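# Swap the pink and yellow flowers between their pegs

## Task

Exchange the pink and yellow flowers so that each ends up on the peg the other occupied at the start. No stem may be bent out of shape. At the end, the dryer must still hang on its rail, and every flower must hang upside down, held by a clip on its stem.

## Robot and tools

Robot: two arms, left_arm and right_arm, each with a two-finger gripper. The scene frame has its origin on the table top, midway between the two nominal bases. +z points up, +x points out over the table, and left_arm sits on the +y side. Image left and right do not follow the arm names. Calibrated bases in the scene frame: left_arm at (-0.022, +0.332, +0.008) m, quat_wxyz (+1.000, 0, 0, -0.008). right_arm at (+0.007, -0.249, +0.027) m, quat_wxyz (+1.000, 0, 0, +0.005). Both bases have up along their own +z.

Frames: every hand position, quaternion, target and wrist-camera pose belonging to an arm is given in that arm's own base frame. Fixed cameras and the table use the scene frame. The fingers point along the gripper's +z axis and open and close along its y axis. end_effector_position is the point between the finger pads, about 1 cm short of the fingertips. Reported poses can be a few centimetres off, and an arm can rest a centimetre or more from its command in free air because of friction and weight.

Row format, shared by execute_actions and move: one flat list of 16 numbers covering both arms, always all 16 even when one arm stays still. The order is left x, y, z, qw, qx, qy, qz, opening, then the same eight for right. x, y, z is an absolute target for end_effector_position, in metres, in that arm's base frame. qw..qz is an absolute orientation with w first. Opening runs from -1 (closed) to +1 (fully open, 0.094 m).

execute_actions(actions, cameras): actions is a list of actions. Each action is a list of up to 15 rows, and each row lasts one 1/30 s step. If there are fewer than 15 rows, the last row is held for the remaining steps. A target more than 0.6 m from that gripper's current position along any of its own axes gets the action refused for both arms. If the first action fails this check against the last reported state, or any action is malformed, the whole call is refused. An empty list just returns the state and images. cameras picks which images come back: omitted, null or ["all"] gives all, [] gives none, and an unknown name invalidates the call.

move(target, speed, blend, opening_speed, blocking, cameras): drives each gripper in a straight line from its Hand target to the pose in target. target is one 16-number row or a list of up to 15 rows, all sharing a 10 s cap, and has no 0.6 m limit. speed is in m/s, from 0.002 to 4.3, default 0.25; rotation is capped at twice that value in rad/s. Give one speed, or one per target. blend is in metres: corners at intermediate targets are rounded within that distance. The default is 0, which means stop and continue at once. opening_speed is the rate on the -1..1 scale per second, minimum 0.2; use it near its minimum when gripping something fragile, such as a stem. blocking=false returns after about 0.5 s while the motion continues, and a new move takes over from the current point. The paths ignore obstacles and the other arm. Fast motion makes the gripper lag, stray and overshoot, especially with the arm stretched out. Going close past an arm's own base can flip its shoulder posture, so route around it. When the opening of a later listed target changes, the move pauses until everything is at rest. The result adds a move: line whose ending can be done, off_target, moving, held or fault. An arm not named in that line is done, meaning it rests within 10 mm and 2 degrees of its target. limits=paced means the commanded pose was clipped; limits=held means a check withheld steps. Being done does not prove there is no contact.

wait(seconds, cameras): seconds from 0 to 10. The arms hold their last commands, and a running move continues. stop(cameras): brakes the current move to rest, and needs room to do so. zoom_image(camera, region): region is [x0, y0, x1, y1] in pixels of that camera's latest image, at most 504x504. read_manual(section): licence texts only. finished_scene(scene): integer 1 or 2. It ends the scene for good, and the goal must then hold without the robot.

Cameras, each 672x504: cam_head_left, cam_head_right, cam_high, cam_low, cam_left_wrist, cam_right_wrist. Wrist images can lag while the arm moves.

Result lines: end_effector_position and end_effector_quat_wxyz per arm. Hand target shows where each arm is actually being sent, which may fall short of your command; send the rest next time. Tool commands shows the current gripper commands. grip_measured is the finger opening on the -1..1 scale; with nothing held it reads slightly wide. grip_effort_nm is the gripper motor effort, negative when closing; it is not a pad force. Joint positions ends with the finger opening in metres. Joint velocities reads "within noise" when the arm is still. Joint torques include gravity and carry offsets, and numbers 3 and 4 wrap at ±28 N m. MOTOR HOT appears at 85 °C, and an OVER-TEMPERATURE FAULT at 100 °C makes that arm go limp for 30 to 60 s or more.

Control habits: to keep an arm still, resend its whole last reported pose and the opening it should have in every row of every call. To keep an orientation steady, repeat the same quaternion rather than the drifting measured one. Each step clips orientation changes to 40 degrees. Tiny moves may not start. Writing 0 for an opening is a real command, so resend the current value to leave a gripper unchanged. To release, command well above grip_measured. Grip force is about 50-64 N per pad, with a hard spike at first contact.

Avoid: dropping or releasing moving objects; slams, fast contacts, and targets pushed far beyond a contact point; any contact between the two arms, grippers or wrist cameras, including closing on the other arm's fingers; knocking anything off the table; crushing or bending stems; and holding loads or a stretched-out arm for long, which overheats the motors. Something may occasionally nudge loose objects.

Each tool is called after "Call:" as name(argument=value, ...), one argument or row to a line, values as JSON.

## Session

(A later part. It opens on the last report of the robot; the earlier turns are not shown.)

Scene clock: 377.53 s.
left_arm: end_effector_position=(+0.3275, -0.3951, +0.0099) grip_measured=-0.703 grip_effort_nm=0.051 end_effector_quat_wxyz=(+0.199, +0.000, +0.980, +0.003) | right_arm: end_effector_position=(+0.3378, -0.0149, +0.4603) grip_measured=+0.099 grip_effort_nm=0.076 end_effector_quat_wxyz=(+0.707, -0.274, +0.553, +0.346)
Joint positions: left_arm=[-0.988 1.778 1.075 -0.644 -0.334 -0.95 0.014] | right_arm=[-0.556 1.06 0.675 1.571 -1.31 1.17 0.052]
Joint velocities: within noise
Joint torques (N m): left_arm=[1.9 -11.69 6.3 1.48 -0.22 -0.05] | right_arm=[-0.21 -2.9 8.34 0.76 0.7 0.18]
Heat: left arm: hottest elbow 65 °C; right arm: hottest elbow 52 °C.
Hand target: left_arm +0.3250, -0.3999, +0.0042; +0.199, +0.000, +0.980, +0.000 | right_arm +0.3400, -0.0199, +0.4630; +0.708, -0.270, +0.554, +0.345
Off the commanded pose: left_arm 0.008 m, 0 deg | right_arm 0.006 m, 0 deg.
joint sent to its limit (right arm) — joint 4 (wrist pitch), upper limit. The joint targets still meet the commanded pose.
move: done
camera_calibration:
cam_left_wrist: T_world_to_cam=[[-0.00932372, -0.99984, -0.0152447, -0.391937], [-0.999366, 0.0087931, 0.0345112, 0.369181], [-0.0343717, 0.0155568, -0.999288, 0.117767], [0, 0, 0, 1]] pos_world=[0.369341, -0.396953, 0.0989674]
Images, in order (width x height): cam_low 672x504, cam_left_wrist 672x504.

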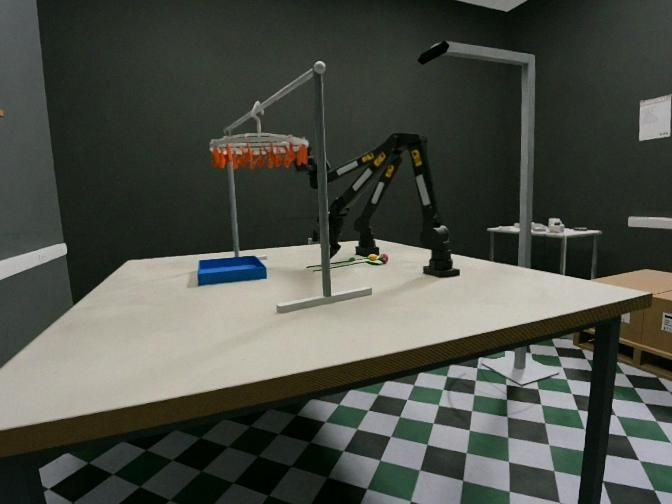

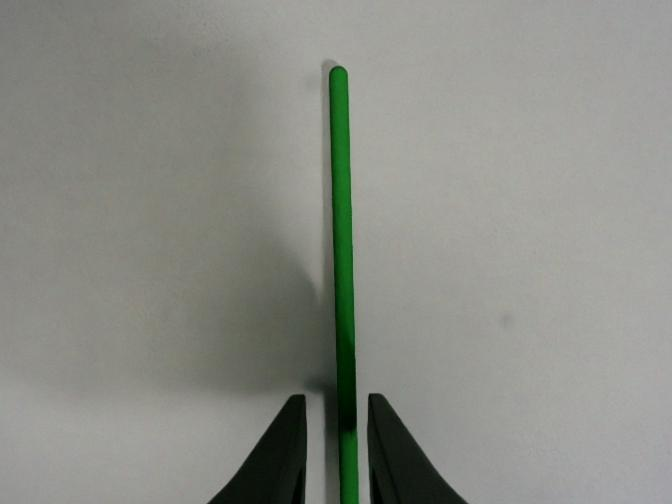

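Call:
move(
  target=[
    [0.325,-0.40,0.004,0.1994,0,0.9799,0,-0.2,0.34,-0.02,0.463,0.7083,-0.2699,0.5534,0.3455,0.1],
    [0.325,-0.40,0.14,0.1994,0,0.9799,0,-0.2,0.34,-0.02,0.463,0.7083,-0.2699,0.5534,0.3455,0.1],
  ],
  speed=0.15,
  opening_speed=0.6,
)

Call:
move(
  target=[
    [0.30,-0.20,0.25,0.683,0.1232,0.683,-0.1232,-0.2,0.34,0.05,0.35,0.683,-0.183,0.683,0.183,0.1],
    [0.36,-0.11,0.42,0.7646,0.1489,0.5974,-0.1906,0.1,0.30,0.12,0.25,0.46,-0.0773,0.8836,0.0403,-0.2],
    [0.38,-0.11,0.45,0.7646,0.1489,0.5974,-0.1906,0.1,0.28,0.175,0.16,0.1994,0,0.9799,0,-0.2],
  ],
  speed=0.2,
  blend=0.03,
)

Scene clock: 394.53 s.
left_arm: end_effector_position=(+0.3186, -0.3815, +0.1141) grip_measured=-0.202 grip_effort_nm=0.051 end_effector_quat_wxyz=(+0.185, +0.004, +0.982, +0.023) | right_arm: end_effector_position=(+0.3378, -0.0149, +0.4603) grip_measured=+0.099 grip_effort_nm=0.066 end_effector_quat_wxyz=(+0.707, -0.274, +0.553, +0.346)
Joint positions: left_arm=[-0.988 1.613 1.184 -0.968 -0.334 -0.95 0.038] | right_arm=[-0.556 1.06 0.675 1.571 -1.31 1.17 0.052]
Joint velocities: within noise
Joint torques (N m): left_arm=[1.9 -12.69 10.99 0.27 -0.2 -0.05] | right_arm=[-0.26 -2.84 8.32 0.76 0.7 0.17]
Heat: left arm: hottest elbow 62 °C; right arm: hottest elbow 50 °C.
Hand target: left_arm +0.3243, -0.3990, +0.1402; +0.199, +0.000, +0.980, +0.000 | right_arm +0.3400, -0.0199, +0.4630; +0.708, -0.270, +0.554, +0.345
Off the commanded pose: left_arm 0.032 m, 3 deg | right_arm 0.006 m, 0 deg.
joint sent to its limit (right arm) — joint 4 (wrist pitch), upper limit. The joint targets still meet the commanded pose.
move: off_target (left_arm)
camera_calibration:
cam_left_wrist: T_world_to_cam=[[-0.0103818, -0.998303, -0.0572925, -0.37104], [-0.998006, 0.00677756, 0.0627484, 0.352024], [-0.0622536, 0.0578297, -0.996384, 0.246083], [0, 0, 0, 1]] pos_world=[0.36279, -0.387027, 0.201846]
cam_right_wrist: T_world_to_cam=[[0.794028, -0.60772, 0.0139821, -0.284828], [-0.102242, -0.156189, -0.982421, 0.525675], [0.599221, 0.778641, -0.186153, -0.0182526], [0, 0, 0, 1]] pos_world=[0.290845, -0.0767786, 0.517019]

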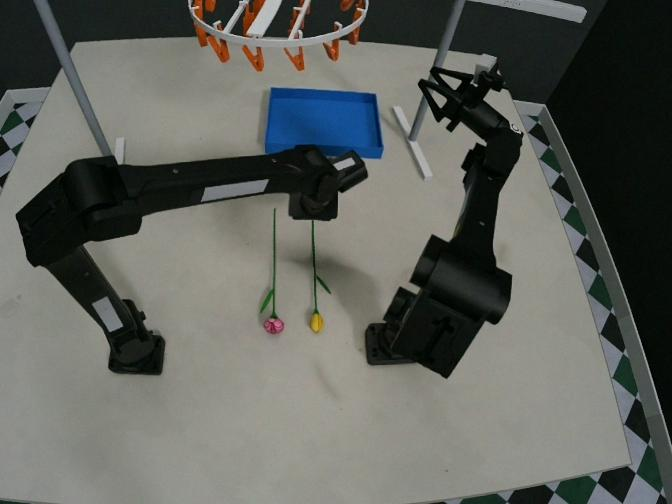

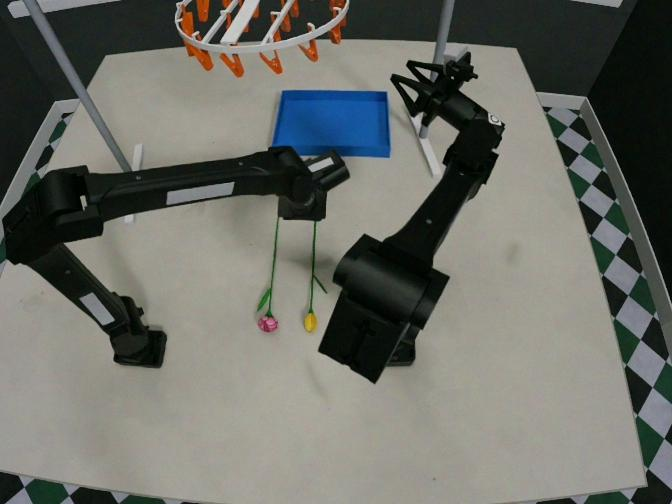

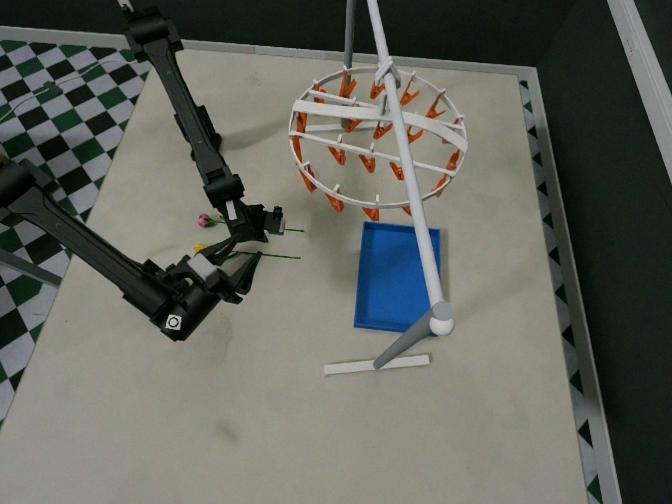

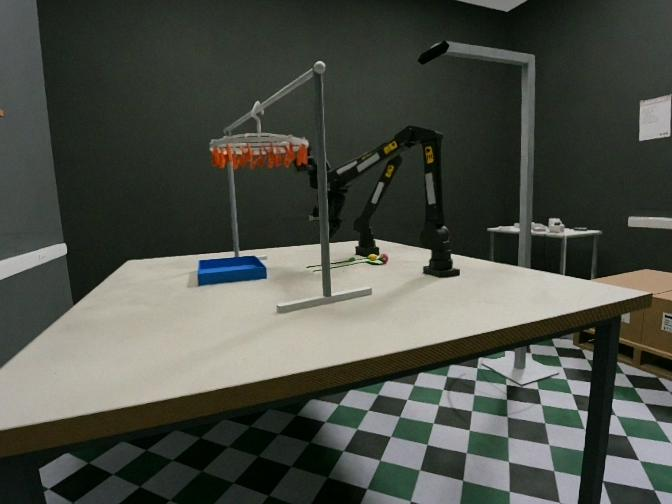

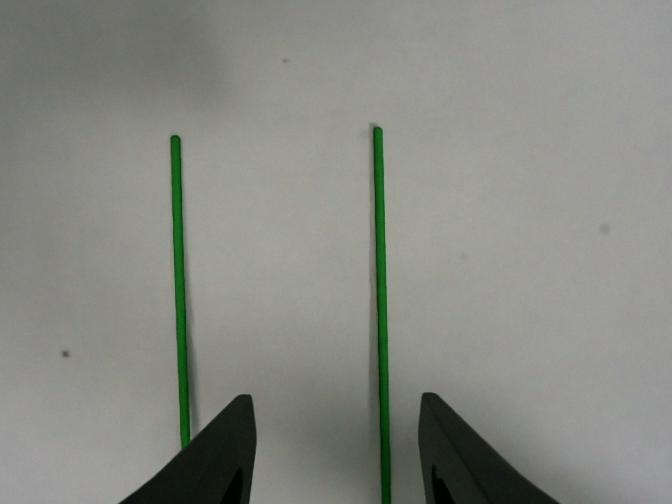

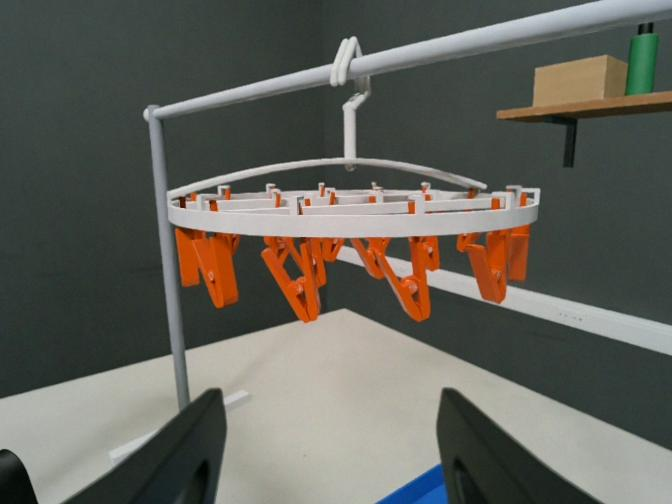

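Scene clock: 403.10 s.
left_arm: end_effector_position=(+0.3732, -0.1131, +0.4155) grip_measured=+0.098 grip_effort_nm=0.051 end_effector_quat_wxyz=(+0.751, +0.152, +0.613, -0.192) | right_arm: end_effector_position=(+0.2679, +0.1604, +0.1385) grip_measured=-0.199 grip_effort_nm=-0.076 end_effector_quat_wxyz=(+0.185, -0.005, +0.983, -0.015)
Joint positions: left_arm=[-0.145 0.708 0.542 0.381 0.342 -0.08 0.052] | right_arm=[0.679 1.017 0.701 -0.978 0.252 0.632 0.038]
Joint velocities: within noise
Joint torques (N m): left_arm=[3.43 -0.85 13.45 1.58 0.1 -0.06] | right_arm=[1.49 -3.43 12.12 0.47 0.13 0.19]
Heat: left arm: hottest elbow 64 °C; right arm: hottest elbow 50 °C.
Hand target: left_arm +0.3777, -0.1095, +0.4491; +0.765, +0.149, +0.597, -0.190 | right_arm +0.2793, +0.1743, +0.1600; +0.199, +0.000, +0.980, +0.001
Off the commanded pose: left_arm 0.035 m, 2 deg | right_arm 0.029 m, 3 deg.
move: off_target (left_arm, right_arm); blend cut to 0 m at target 2; target 2's new opening was sent with left_arm's hand 0.043 m and 4 deg from that target
camera_calibration:
cam_left_wrist: T_world_to_cam=[[-0.468346, -0.883525, -0.00586423, 0.077199], [-0.200323, 0.112648, -0.973232, 0.530646], [0.860536, -0.454635, -0.229749, -0.186667], [0, 0, 0, 1]] pos_world=[0.303091, -0.0764348, 0.474008]
cam_right_wrist: T_world_to_cam=[[0.0155097, -0.999433, 0.0298969, 0.150981], [-0.998264, -0.0137788, 0.0572558, 0.30294], [-0.0568113, -0.0307331, -0.997912, 0.245263], [0, 0, 0, 1]] pos_world=[0.314007, 0.162607, 0.222892]

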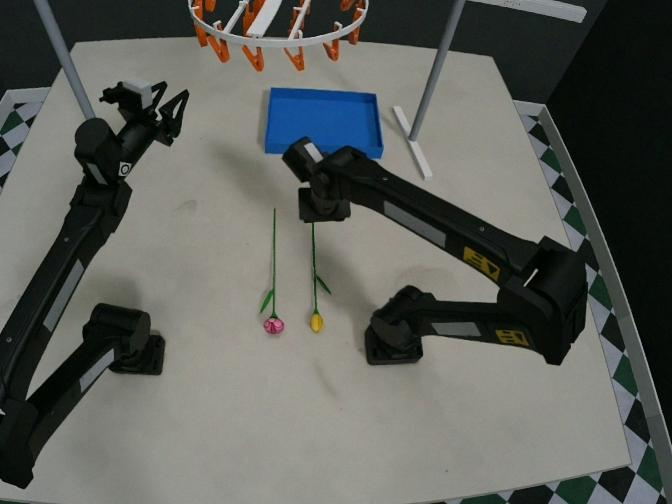

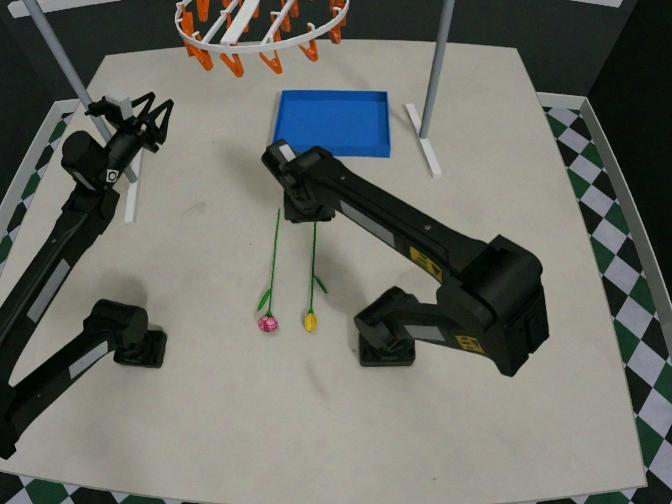

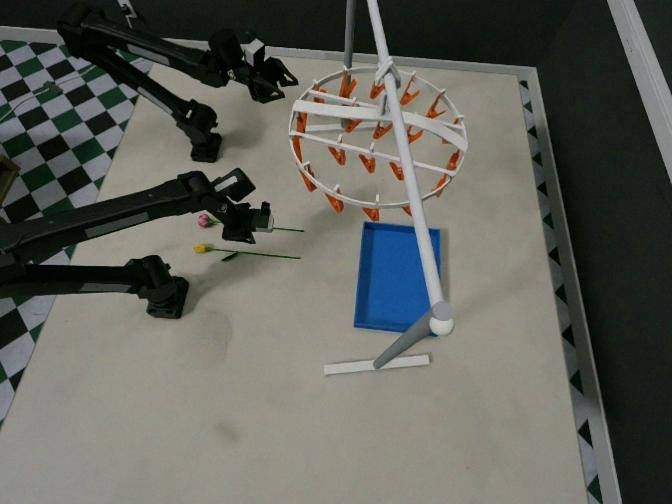

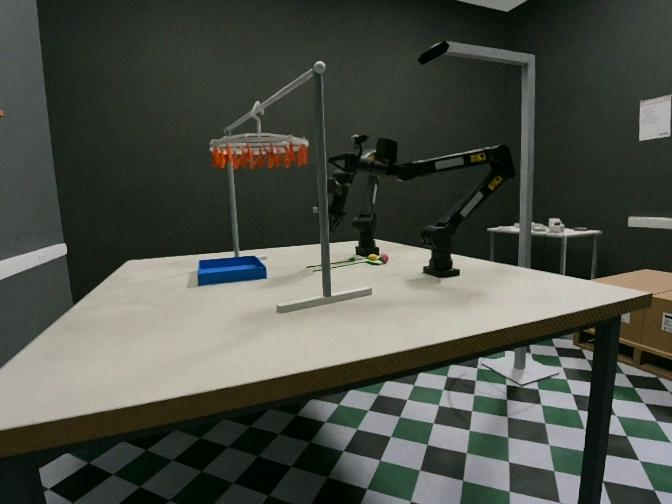

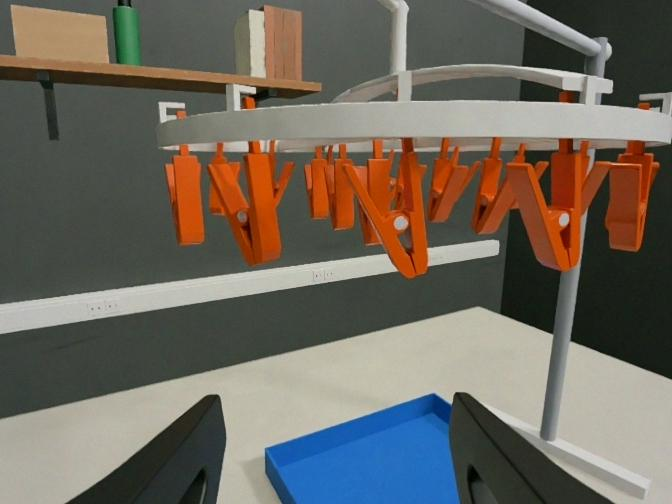

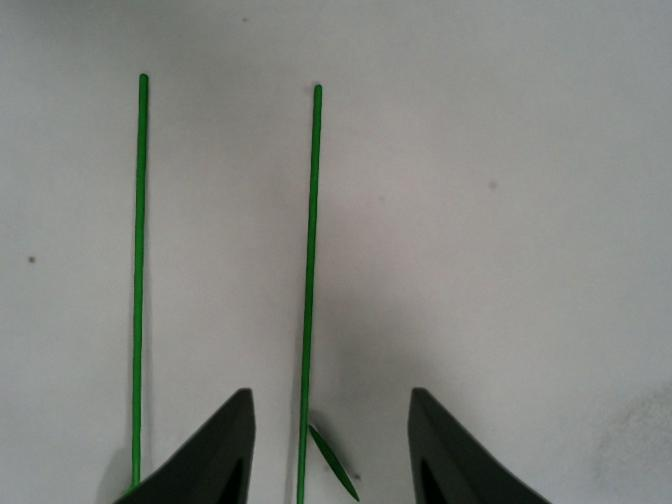

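Call:
move(
  target=[0.38,-0.11,0.45,0.7646,0.1489,0.5974,-0.1906,0.1,0.322,0.177,0.05,0.1994,0,0.9799,0,-0.3],
  speed=0.2,
  cameras=["cam_right_wrist"],
)

Scene clock: 409.93 s.
left_arm: end_effector_position=(+0.3732, -0.1131, +0.4155) grip_measured=+0.098 grip_effort_nm=0.056 end_effector_quat_wxyz=(+0.751, +0.152, +0.613, -0.192) | right_arm: end_effector_position=(+0.3198, +0.1796, +0.0539) grip_measured=-0.299 grip_effort_nm=-0.076 end_effector_quat_wxyz=(+0.200, +0.003, +0.980, +0.002)
Joint positions: left_arm=[-0.145 0.708 0.542 0.381 0.342 -0.08 0.052] | right_arm=[0.619 1.287 0.637 -0.585 0.228 0.587 0.033]
Joint velocities: within noise
Joint torques (N m): left_arm=[3.43 -0.85 13.44 1.57 0.09 -0.06] | right_arm=[-0.26 -6.53 6.6 1.48 0.1 -0.13]
Heat: left arm: hottest elbow 64 °C; right arm: hottest elbow 52 °C.
Hand target: left_arm +0.3777, -0.1095, +0.4491; +0.765, +0.149, +0.597, -0.190 | right_arm +0.3219, +0.1770, +0.0501; +0.199, +0.000, +0.980, +0.000
Off the commanded pose: left_arm 0.035 m, 2 deg | right_arm 0.005 m, 0 deg.
move: off_target (left_arm)
camera_calibration:
cam_right_wrist: T_world_to_cam=[[0.00463606, -0.999968, -0.00647342, 0.177342], [-0.999675, -0.00479675, 0.0250315, 0.360352], [-0.0250618, 0.00635527, -0.999666, 0.14768], [0, 0, 0, 1]] pos_world=[0.363114, 0.178126, 0.139759]
Images, in order (width x height): cam_right_wrist 672x504.

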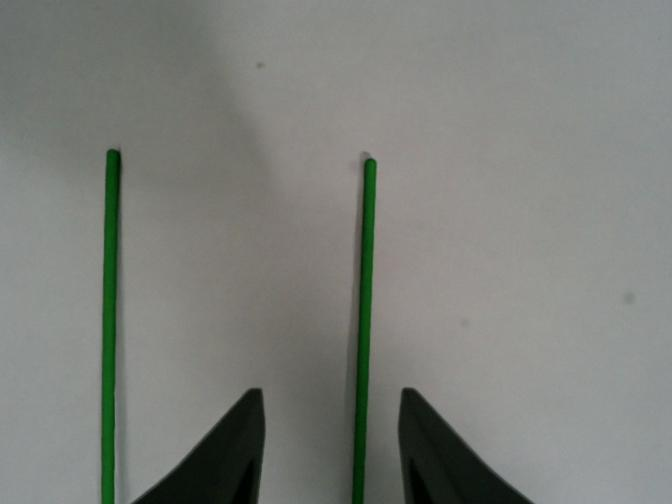

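Call:
move(
  target=[
    [0.38,-0.11,0.45,0.7646,0.1489,0.5974,-0.1906,0.1,0.318,0.169,0.01,0.1994,0,0.9799,0,-0.3],
    [0.38,-0.11,0.45,0.7646,0.1489,0.5974,-0.1906,0.1,0.318,0.169,-0.021,0.1994,0,0.9799,0,-0.3],
  ],
  speed=0.08,
  cameras=["cam_right_wrist"],
)

Call:
move(
  target=[0.38,-0.11,0.45,0.7646,0.1489,0.5974,-0.1906,0.1,0.318,0.169,-0.021,0.1994,0,0.9799,0,-1],
  opening_speed=0.4,
  cameras=["cam_right_wrist"],
)

Scene clock: 414.97 s.
left_arm: end_effector_position=(+0.3732, -0.1131, +0.4155) grip_measured=+0.098 grip_effort_nm=0.051 end_effector_quat_wxyz=(+0.751, +0.152, +0.613, -0.192) | right_arm: end_effector_position=(+0.3185, +0.1739, -0.0108) grip_measured=-0.299 grip_effort_nm=-0.076 end_effector_quat_wxyz=(+0.203, +0.003, +0.979, +0.005)
Joint positions: left_arm=[-0.145 0.708 0.542 0.381 0.342 -0.08 0.052] | right_arm=[0.606 1.441 0.544 -0.327 0.222 0.573 0.033]
Joint velocities: within noise
Joint torques (N m): left_arm=[3.43 -0.85 13.42 1.58 0.1 -0.05] | right_arm=[-0.21 -5.66 4.75 2.09 0.12 -0.11]
Heat: left arm: hottest elbow 65 °C; right arm: hottest elbow 51 °C.
Hand target: left_arm +0.3777, -0.1095, +0.4491; +0.765, +0.149, +0.597, -0.190 | right_arm +0.3176, +0.1689, -0.0206; +0.199, +0.000, +0.980, +0.000
Off the commanded pose: left_arm 0.035 m, 2 deg | right_arm 0.011 m, 1 deg.
move: off_target (left_arm, right_arm)
camera_calibration:
cam_right_wrist: T_world_to_cam=[[0.00626223, -0.99991, -0.0118786, 0.170646], [-0.999804, -0.0064838, 0.0187066, 0.360957], [-0.0187819, 0.0117591, -0.999754, 0.0799991], [0, 0, 0, 1]] pos_world=[0.36132, 0.17203, 0.0752542]
Images, in order (width x height): cam_right_wrist 672x504.

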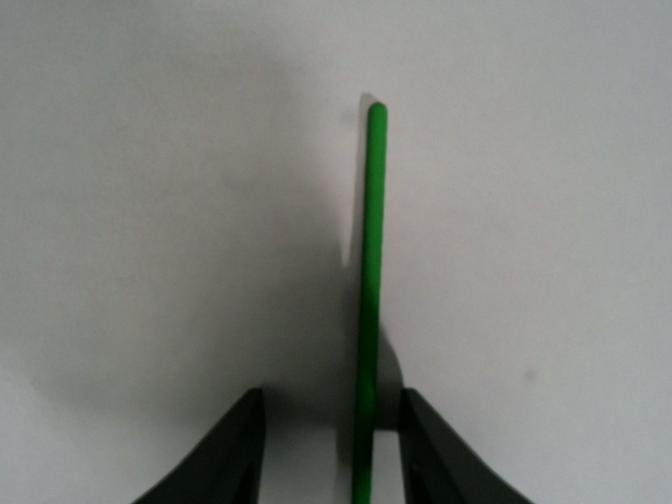

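Scene clock: 417.03 s.
left_arm: end_effector_position=(+0.3732, -0.1131, +0.4155) grip_measured=+0.098 grip_effort_nm=0.051 end_effector_quat_wxyz=(+0.751, +0.152, +0.613, -0.192) | right_arm: end_effector_position=(+0.3220, +0.1747, -0.0105) grip_measured=-0.953 grip_effort_nm=-0.974 end_effector_quat_wxyz=(+0.209, +0.005, +0.978, +0.007)
Joint positions: left_arm=[-0.145 0.708 0.542 0.381 0.342 -0.08 0.052] | right_arm=[0.603 1.444 0.544 -0.31 0.224 0.572 0.002]
Joint velocities: within noise
Joint torques (N m): left_arm=[3.37 -0.85 13.44 1.58 0.09 -0.06] | right_arm=[0.09 -6.18 4.77 1.37 0.06 -0.11]
Heat: left arm: hottest elbow 65 °C; right arm: hottest elbow 51 °C.
Hand target: left_arm +0.3777, -0.1095, +0.4491; +0.765, +0.149, +0.597, -0.190 | right_arm +0.3177, +0.1690, -0.0205; +0.199, +0.000, +0.980, +0.000
Off the commanded pose: left_arm 0.035 m, 2 deg | right_arm 0.013 m, 2 deg.
move: off_target (left_arm, right_arm)
camera_calibration:
cam_right_wrist: T_world_to_cam=[[0.00385382, -0.999827, -0.0181769, 0.172086], [-0.999972, -0.0039685, 0.00627752, 0.36392], [-0.00634858, 0.0181522, -0.999815, 0.0753212], [0, 0, 0, 1]] pos_world=[0.363725, 0.172134, 0.0761508]
Images, in order (width x height): cam_right_wrist 672x504.

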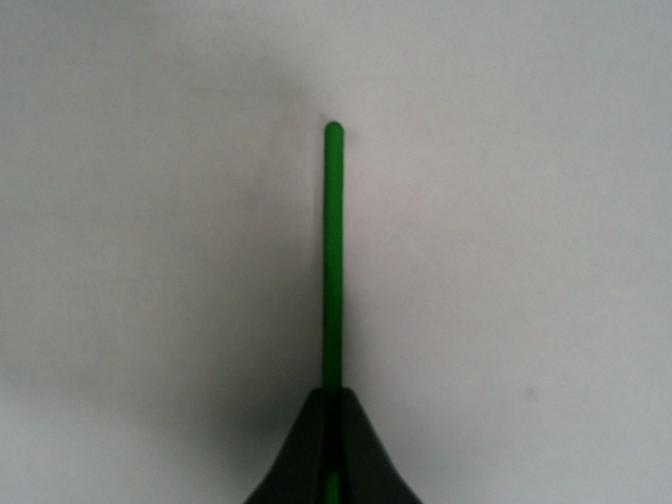

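Call:
move(
  target=[
    [0.38,-0.11,0.45,0.7646,0.1489,0.5974,-0.1906,0.1,0.318,0.169,-0.021,0.1994,0,0.9799,0,-0.75],
    [0.38,-0.11,0.45,0.7646,0.1489,0.5974,-0.1906,0.1,0.303,0.170,-0.021,0.1994,0,0.9799,0,-0.75],
    [0.38,-0.11,0.45,0.7646,0.1489,0.5974,-0.1906,0.1,0.303,0.170,-0.021,0.1994,0,0.9799,0,-1],
  ],
  opening_speed=0.4,
  speed=0.08,
  cameras=["cam_right_wrist"],
)

Scene clock: 423.47 s.
left_arm: end_effector_position=(+0.3732, -0.1131, +0.4155) grip_measured=+0.098 grip_effort_nm=0.051 end_effector_quat_wxyz=(+0.751, +0.152, +0.613, -0.192) | right_arm: end_effector_position=(+0.3161, +0.1742, -0.0110) grip_measured=-0.951 grip_effort_nm=-0.979 end_effector_quat_wxyz=(+0.213, +0.000, +0.977, +0.006)
Joint positions: left_arm=[-0.145 0.708 0.542 0.381 0.342 -0.08 0.052] | right_arm=[0.615 1.433 0.527 -0.3 0.233 0.572 0.002]
Joint velocities: within noise
Joint torques (N m): left_arm=[3.37 -0.79 13.44 1.58 0.09 -0.05] | right_arm=[1.55 -7.36 3.84 0.88 0.12 0.18]
Heat: left arm: hottest elbow 66 °C; right arm: hottest elbow 50 °C.
Hand target: left_arm +0.3777, -0.1095, +0.4491; +0.765, +0.149, +0.597, -0.190 | right_arm +0.3032, +0.1698, -0.0207; +0.199, +0.000, +0.980, +0.000
Off the commanded pose: left_arm 0.035 m, 2 deg | right_arm 0.017 m, 2 deg.
move: off_target (left_arm, right_arm); target 3's new opening was sent with right_arm's hand 0.018 m and 2 deg from that target
camera_calibration:
cam_right_wrist: T_world_to_cam=[[0.0130944, -0.999825, -0.0133593, 0.168739], [-0.999914, -0.0130795, -0.00120408, 0.359556], [0.00102914, 0.0133739, -0.99991, 0.0731782], [0, 0, 0, 1]] pos_world=[0.35724, 0.172434, 0.0758588]
Images, in order (width x height): cam_right_wrist 672x504.

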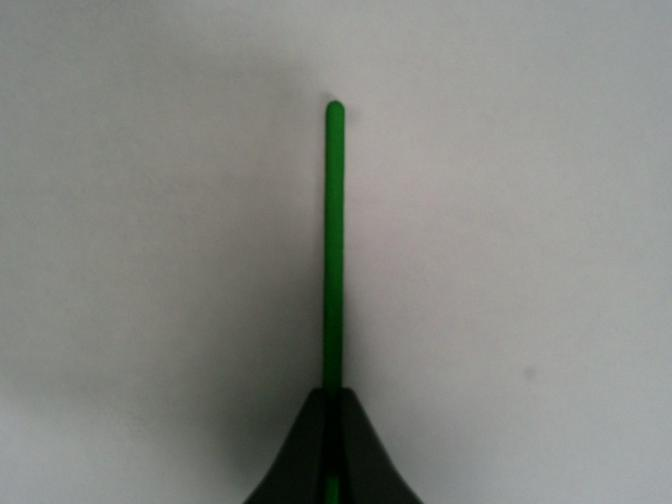

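Call:
move(
  target=[
    [0.38,-0.11,0.45,0.7646,0.1489,0.5974,-0.1906,0.1,0.31,0.17,0.22,0.1994,0,0.9799,0,-1],
    [0.38,-0.11,0.45,0.7646,0.1489,0.5974,-0.1906,0.1,0.32,0.2,0.28,0.46,-0.0773,0.8836,0.0403,-1],
    [0.42,-0.13,0.47,0.7646,0.1489,0.5974,-0.1906,0.1,0.34,0.22,0.29,0.683,-0.183,0.683,0.183,-1],
    [0.451,-0.147,0.470,0.7646,0.1489,0.5974,-0.1906,0.1,0.36,0.24,0.28,0.7707,-0.2224,0.4769,0.3594,-1],
  ],
  speed=0.2,
  blend=0.03,
)

Scene clock: 432.53 s.
left_arm: end_effector_position=(+0.4450, -0.1401, +0.4295) grip_measured=+0.098 grip_effort_nm=0.051 end_effector_quat_wxyz=(+0.741, +0.142, +0.628, -0.191) | right_arm: end_effector_position=(+0.3507, +0.2399, +0.2659) grip_measured=-0.955 grip_effort_nm=-1.033 end_effector_quat_wxyz=(+0.754, -0.231, +0.503, +0.353)
Joint positions: left_arm=[-0.208 0.951 0.71 0.418 0.263 -0.077 0.052] | right_arm=[0.449 1.455 0.323 1.563 -0.385 0.178 0.002]
Joint velocities: within noise
Joint torques (N m): left_arm=[1.67 -3.49 13.34 2.92 -0.1 0.17] | right_arm=[-0.21 -6.24 6.95 2.4 0.02 0.19]
Heat: left arm: hottest elbow 68 °C; right arm: hottest elbow 49 °C.
Hand target: left_arm +0.4479, -0.1460, +0.4689; +0.765, +0.149, +0.597, -0.191 | right_arm +0.3595, +0.2397, +0.2803; +0.766, -0.225, +0.487, +0.356
Off the commanded pose: left_arm 0.042 m, 5 deg | right_arm 0.017 m, 4 deg.
joint sent to its limit (right arm) — joint 4 (wrist pitch), upper limit. The joint targets still meet the commanded pose.
move: off_target (left_arm, right_arm)
camera_calibration:
cam_left_wrist: T_world_to_cam=[[-0.455128, -0.890264, 0.0170034, 0.0704043], [-0.238844, 0.103663, -0.965509, 0.574205], [0.857795, -0.443491, -0.259814, -0.241769], [0, 0, 0, 1]] pos_world=[0.376576, -0.104068, 0.490388]
cam_right_wrist: T_world_to_cam=[[0.765891, -0.642957, 0.00418441, -0.116537], [-0.0167651, -0.0264755, -0.999509, 0.319225], [0.642752, 0.765444, -0.0310566, -0.313813], [0, 0, 0, 1]] pos_world=[0.296311, 0.173729, 0.30981]

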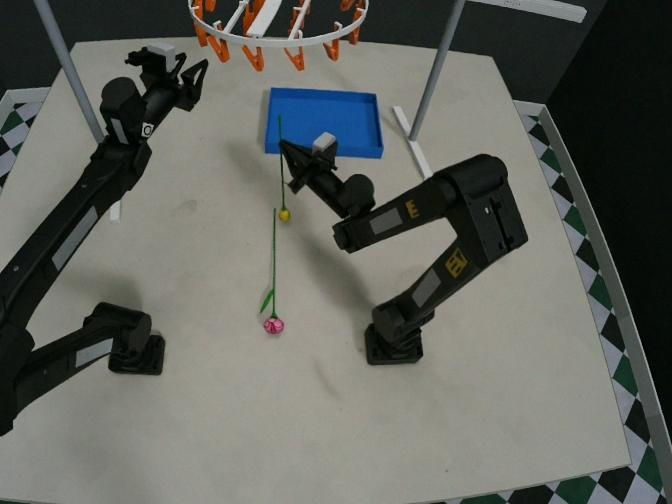

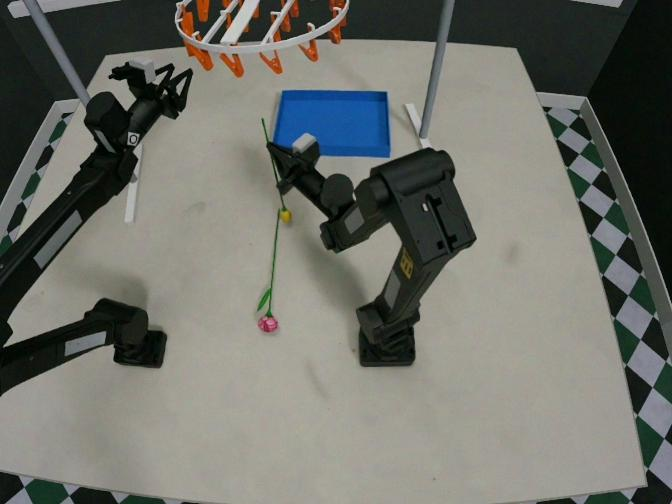

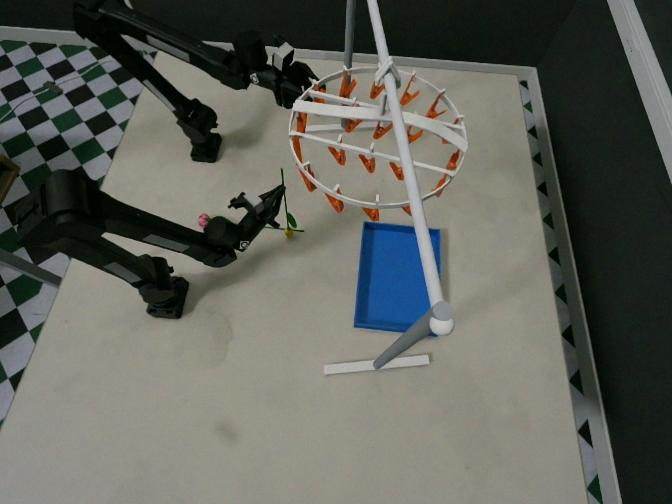

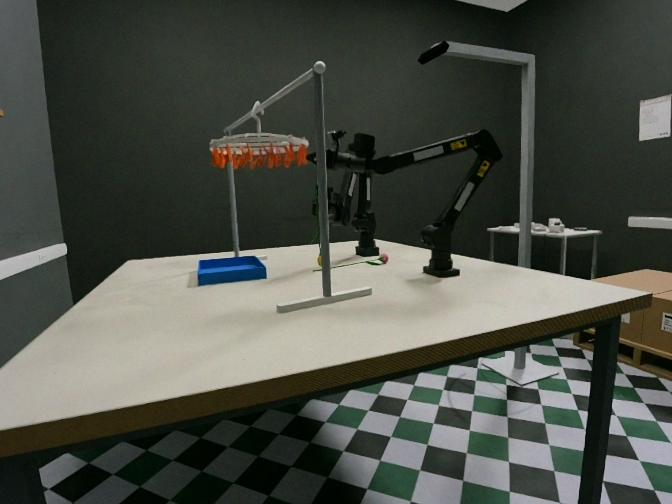

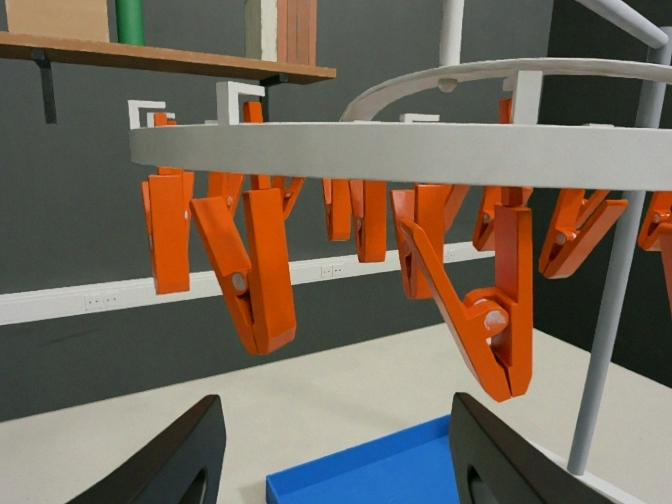

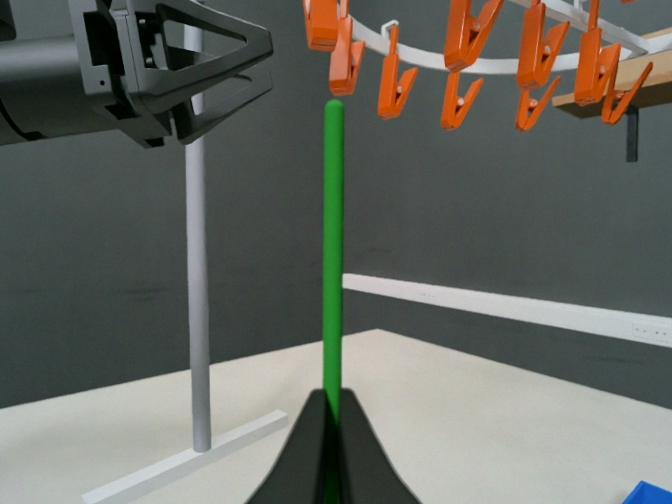

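Call:
move(
  target=[0.485,-0.174,0.479,0.7646,0.1489,0.5974,-0.1906,0.1,0.36,0.24,0.28,0.7707,-0.2224,0.4769,0.3594,-1],
  speed=0.12,
  cameras=["cam_left_wrist","cam_right_wrist"],
)

Scene clock: 436.03 s.
left_arm: end_effector_position=(+0.4784, -0.1666, +0.4393) grip_measured=+0.098 grip_effort_nm=0.051 end_effector_quat_wxyz=(+0.741, +0.144, +0.628, -0.190) | right_arm: end_effector_position=(+0.3506, +0.2399, +0.2661) grip_measured=-0.955 grip_effort_nm=-1.028 end_effector_quat_wxyz=(+0.754, -0.231, +0.503, +0.353)
Joint positions: left_arm=[-0.263 1.064 0.806 0.433 0.21 -0.063 0.052] | right_arm=[0.449 1.455 0.323 1.564 -0.385 0.178 0.002]
Joint velocities: within noise
Joint torques (N m): left_arm=[1.79 -4.89 13.24 2.96 -0.09 0.16] | right_arm=[-0.09 -6.18 6.97 2.36 0.03 0.18]
Heat: left arm: hottest elbow 69 °C; right arm: hottest elbow 48 °C.
Hand target: left_arm +0.4820, -0.1729, +0.4779; +0.765, +0.149, +0.598, -0.191 | right_arm +0.3595, +0.2397, +0.2803; +0.766, -0.225, +0.487, +0.356
Off the commanded pose: left_arm 0.041 m, 4 deg | right_arm 0.017 m, 4 deg.
joint sent to its limit (right arm) — joint 4 (wrist pitch), upper limit. The joint targets still meet the commanded pose.
move: off_target (left_arm, right_arm)
camera_calibration:
cam_left_wrist: T_world_to_cam=[[-0.456171, -0.889796, 0.0131019, 0.0641128], [-0.237314, 0.107448, -0.965472, 0.594259], [0.857665, -0.44353, -0.260176, -0.279485], [0, 0, 0, 1]] pos_world=[0.409977, -0.130764, 0.500185]
cam_right_wrist: T_world_to_cam=[[0.766063, -0.642754, 0.00381373, -0.116574], [-0.0165887, -0.0257018, -0.999532, 0.319143], [0.642551, 0.765642, -0.0303516, -0.313927], [0, 0, 0, 1]] pos_world=[0.296311, 0.17363, 0.30991]
Images, in order (width x height): cam_left_wrist 672x504, cam_right_wrist 672x504.

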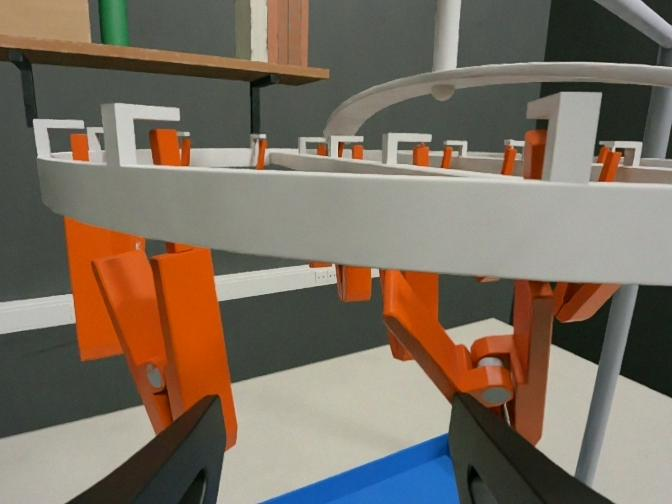

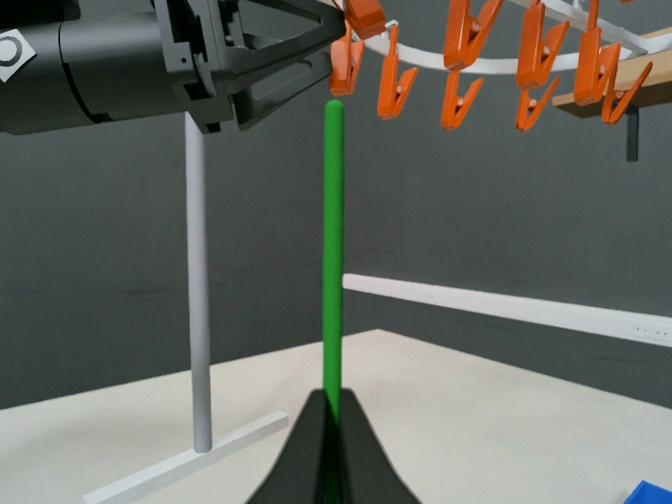

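Call:
move(
  target=[
    [0.445,-0.147,0.475,0.7646,0.1489,0.5974,-0.1906,0.1,0.36,0.24,0.28,0.7707,-0.2224,0.4769,0.3594,-1],
    [0.395,-0.165,0.475,0.7813,0.0803,0.6104,-0.1028,0.1,0.36,0.24,0.28,0.7707,-0.2224,0.4769,0.3594,-1],
  ],
  speed=0.15,
  cameras=["cam_left_wrist","cam_right_wrist","cam_head_left"],
)

Scene clock: 479.30 s.
left_arm: end_effector_position=(+0.3993, -0.1621, +0.4727) grip_measured=+0.098 grip_effort_nm=0.051 end_effector_quat_wxyz=(+0.781, +0.075, +0.611, -0.103) | right_arm: end_effector_position=(+0.3506, +0.2398, +0.2661) grip_measured=-0.955 grip_effort_nm=-1.028 end_effector_quat_wxyz=(+0.755, -0.231, +0.503, +0.353)
Joint positions: left_arm=[-0.467 0.825 0.716 0.359 -0.207 0.043 0.052] | right_arm=[0.449 1.455 0.323 1.565 -0.385 0.178 0.002]
Joint velocities: within noise
Joint torques (N m): left_arm=[1.73 -3.72 9.03 1.58 -0.05 0.13] | right_arm=[-0.26 -6.42 6.95 2.35 0.04 0.18]
Heat: left arm: hottest elbow 76 °C; right arm: hottest elbow 44 °C.
Hand target: left_arm +0.3950, -0.1649, +0.4751; +0.781, +0.080, +0.610, -0.103 | right_arm +0.3595, +0.2397, +0.2803; +0.766, -0.225, +0.486, +0.356
Off the commanded pose: left_arm 0.006 m, 1 deg | right_arm 0.017 m, 4 deg.
joint sent to its limit (right arm) — joint 4 (wrist pitch), upper limit. The joint targets still meet the commanded pose.
move: off_target (right_arm)
camera_calibration:
cam_left_wrist: T_world_to_cam=[[-0.244568, -0.969628, -0.00271006, -0.0582912], [-0.18314, 0.0489375, -0.981868, 0.583861], [0.95218, -0.239637, -0.189546, -0.238905], [0, 0, 0, 1]] pos_world=[0.320152, -0.142344, 0.527833]
cam_right_wrist: T_world_to_cam=[[0.766065, -0.64275, 0.00397956, -0.11655], [-0.0162703, -0.0255805, -0.99954, 0.319029], [0.642557, 0.765649, -0.0300541, -0.313957], [0, 0, 0, 1]] pos_world=[0.296211, 0.17363, 0.30991]
Images, in order (width x height): cam_head_left 672x504, cam_left_wrist 672x504, cam_right_wrist 672x504.

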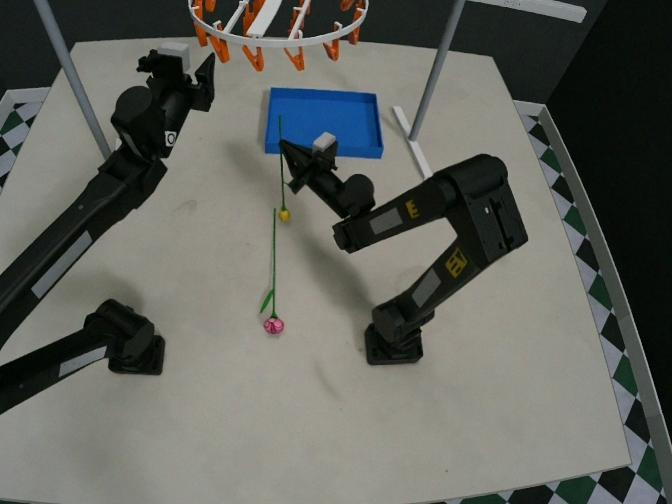

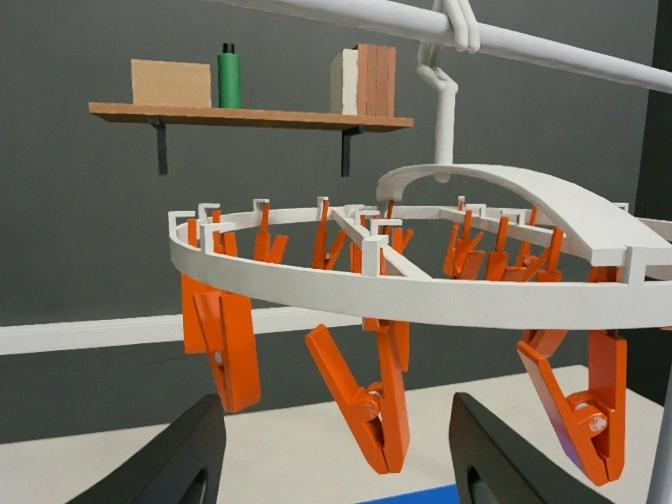

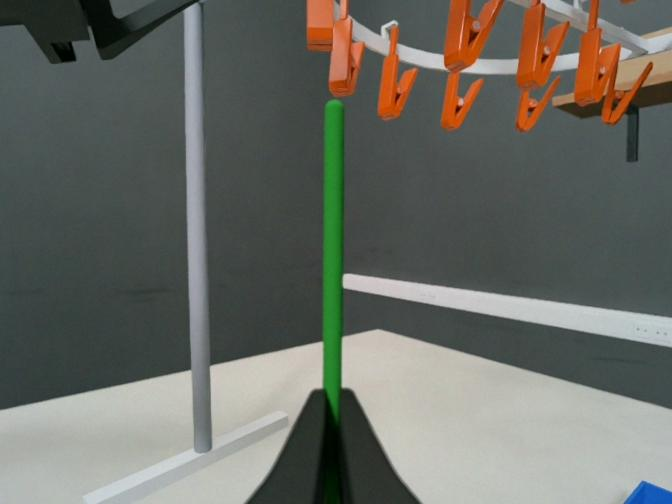

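Call:
move(
  target=[0.418,-0.180,0.478,0.7783,0.0963,0.6081,-0.1233,0.1,0.36,0.24,0.28,0.7707,-0.2224,0.4769,0.3594,-1],
  speed=0.12,
  cameras=["cam_left_wrist"],
)

Scene clock: 510.93 s.
left_arm: end_effector_position=(+0.4146, -0.1819, +0.4465) grip_measured=+0.098 grip_effort_nm=0.056 end_effector_quat_wxyz=(+0.760, +0.108, +0.630, -0.117) | right_arm: end_effector_position=(+0.3506, +0.2398, +0.2661) grip_measured=-0.955 grip_effort_nm=-1.033 end_effector_quat_wxyz=(+0.755, -0.231, +0.503, +0.353)
Joint positions: left_arm=[-0.467 0.888 0.715 0.359 -0.143 0.044 0.052] | right_arm=[0.449 1.455 0.323 1.565 -0.385 0.178 0.002]
Joint velocities: within noise
Joint torques (N m): left_arm=[3.19 -3.9 12.04 2.86 0.18 -0.04] | right_arm=[-0.21 -6.24 6.94 2.33 0.04 0.2]
Heat: left arm: hottest elbow 69 °C; right arm: hottest elbow 43 °C.
Hand target: left_arm +0.4164, -0.1794, +0.4773; +0.778, +0.097, +0.608, -0.123 | right_arm +0.3595, +0.2397, +0.2803; +0.766, -0.225, +0.487, +0.356
Off the commanded pose: left_arm 0.032 m, 4 deg | right_arm 0.017 m, 4 deg.
joint sent to its limit (right arm) — joint 4 (wrist pitch), upper limit. The joint targets still meet the commanded pose.
move: off_target (left_arm, right_arm)
camera_calibration:
cam_left_wrist: T_world_to_cam=[[-0.305303, -0.951808, -0.0291861, -0.0336047], [-0.227208, 0.102575, -0.968429, 0.583912], [0.924752, -0.289033, -0.247575, -0.23498], [0, 0, 0, 1]] pos_world=[0.339708, -0.159797, 0.506321]
Images, in order (width x height): cam_left_wrist 672x504.

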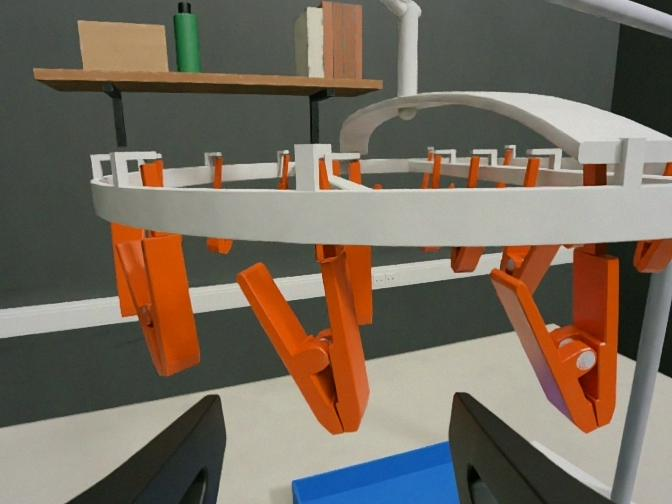

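Call:
move(
  target=[
    [0.420,-0.175,0.489,0.7783,0.0963,0.6081,-0.1233,0.1,0.36,0.24,0.28,0.7707,-0.2224,0.4769,0.3594,-1],
    [0.445,-0.182,0.489,0.7783,0.0963,0.6081,-0.1233,0.1,0.36,0.24,0.28,0.7707,-0.2224,0.4769,0.3594,-1],
  ],
  speed=0.1,
  cameras=["cam_left_wrist"],
)

Scene clock: 518.13 s.
left_arm: end_effector_position=(+0.4380, -0.1847, +0.4446) grip_measured=+0.098 grip_effort_nm=0.051 end_effector_quat_wxyz=(+0.753, +0.111, +0.638, -0.116) | right_arm: end_effector_position=(+0.3506, +0.2398, +0.2661) grip_measured=-0.955 grip_effort_nm=-1.038 end_effector_quat_wxyz=(+0.755, -0.231, +0.503, +0.353)
Joint positions: left_arm=[-0.438 0.955 0.76 0.359 -0.112 0.038 0.052] | right_arm=[0.449 1.455 0.323 1.565 -0.385 0.178 0.002]
Joint velocities: within noise
Joint torques (N m): left_arm=[3.37 -3.96 13.44 3 0.15 -0.07] | right_arm=[-0.21 -6.24 6.95 2.4 0.04 0.18]
Heat: left arm: hottest elbow 70 °C; right arm: hottest elbow 43 °C.
Hand target: left_arm +0.4418, -0.1808, +0.4877; +0.778, +0.097, +0.608, -0.123 | right_arm +0.3595, +0.2397, +0.2803; +0.766, -0.225, +0.487, +0.356
Off the commanded pose: left_arm 0.045 m, 5 deg | right_arm 0.017 m, 4 deg.
joint sent to its limit (right arm) — joint 4 (wrist pitch), upper limit. The joint targets still meet the commanded pose.
move: off_target (left_arm, right_arm)
camera_calibration:
cam_left_wrist: T_world_to_cam=[[-0.309397, -0.950407, -0.0316369, -0.0260507], [-0.245624, 0.112013, -0.962872, 0.595118], [0.918663, -0.290139, -0.268099, -0.24632], [0, 0, 0, 1]] pos_world=[0.3644, -0.162886, 0.50616]
Images, in order (width x height): cam_left_wrist 672x504.

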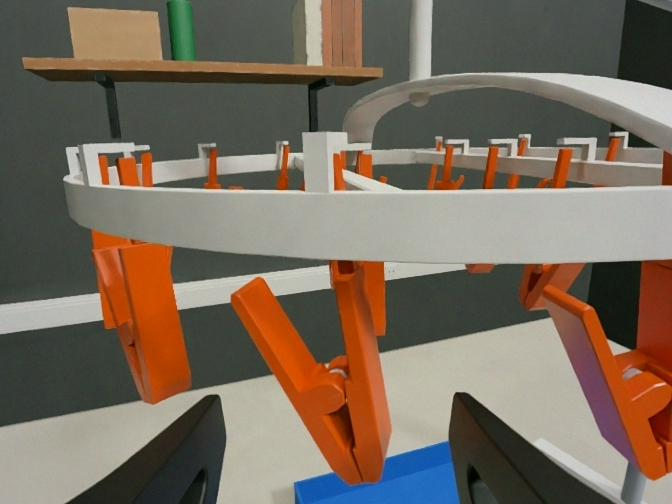

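Call:
move(
  target=[
    [0.445,-0.181,0.514,0.7783,0.0963,0.6081,-0.1233,0.1,0.36,0.24,0.28,0.7707,-0.2224,0.4769,0.3594,-1],
  ],
  speed=0.1,
  cameras=["cam_left_wrist"],
)

Scene clock: 521.27 s.
left_arm: end_effector_position=(+0.4408, -0.1853, +0.4751) grip_measured=+0.098 grip_effort_nm=0.051 end_effector_quat_wxyz=(+0.762, +0.108, +0.628, -0.119) | right_arm: end_effector_position=(+0.3506, +0.2398, +0.2661) grip_measured=-0.955 grip_effort_nm=-1.033 end_effector_quat_wxyz=(+0.755, -0.231, +0.503, +0.353)
Joint positions: left_arm=[-0.436 0.955 0.823 0.323 -0.109 0.037 0.052] | right_arm=[0.449 1.455 0.323 1.565 -0.385 0.178 0.002]
Joint velocities: within noise
Joint torques (N m): left_arm=[3.49 -4.6 13.52 1.66 0.16 -0.05] | right_arm=[-0.15 -6.42 6.95 2.37 0.04 0.19]
Heat: left arm: hottest elbow 70 °C; right arm: hottest elbow 43 °C.
Hand target: left_arm +0.4425, -0.1803, +0.5131; +0.779, +0.097, +0.608, -0.123 | right_arm +0.3595, +0.2397, +0.2802; +0.766, -0.225, +0.487, +0.356
Off the commanded pose: left_arm 0.039 m, 3 deg | right_arm 0.017 m, 4 deg.
joint sent to its limit (right arm) — joint 4 (wrist pitch), upper limit. The joint targets still meet the commanded pose.
move: off_target (left_arm, right_arm)
camera_calibration:
cam_left_wrist: T_world_to_cam=[[-0.309045, -0.950634, -0.0280404, -0.0267452], [-0.221523, 0.100626, -0.969949, 0.615842], [0.924889, -0.293546, -0.241685, -0.256843], [0, 0, 0, 1]] pos_world=[0.365709, -0.16279, 0.534511]
Images, in order (width x height): cam_left_wrist 672x504.

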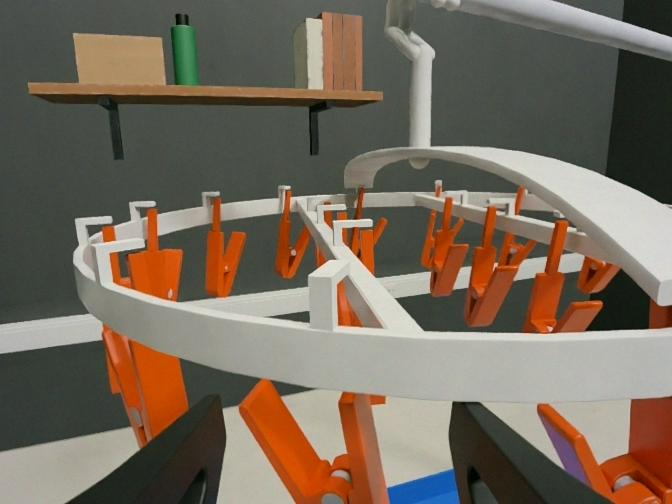

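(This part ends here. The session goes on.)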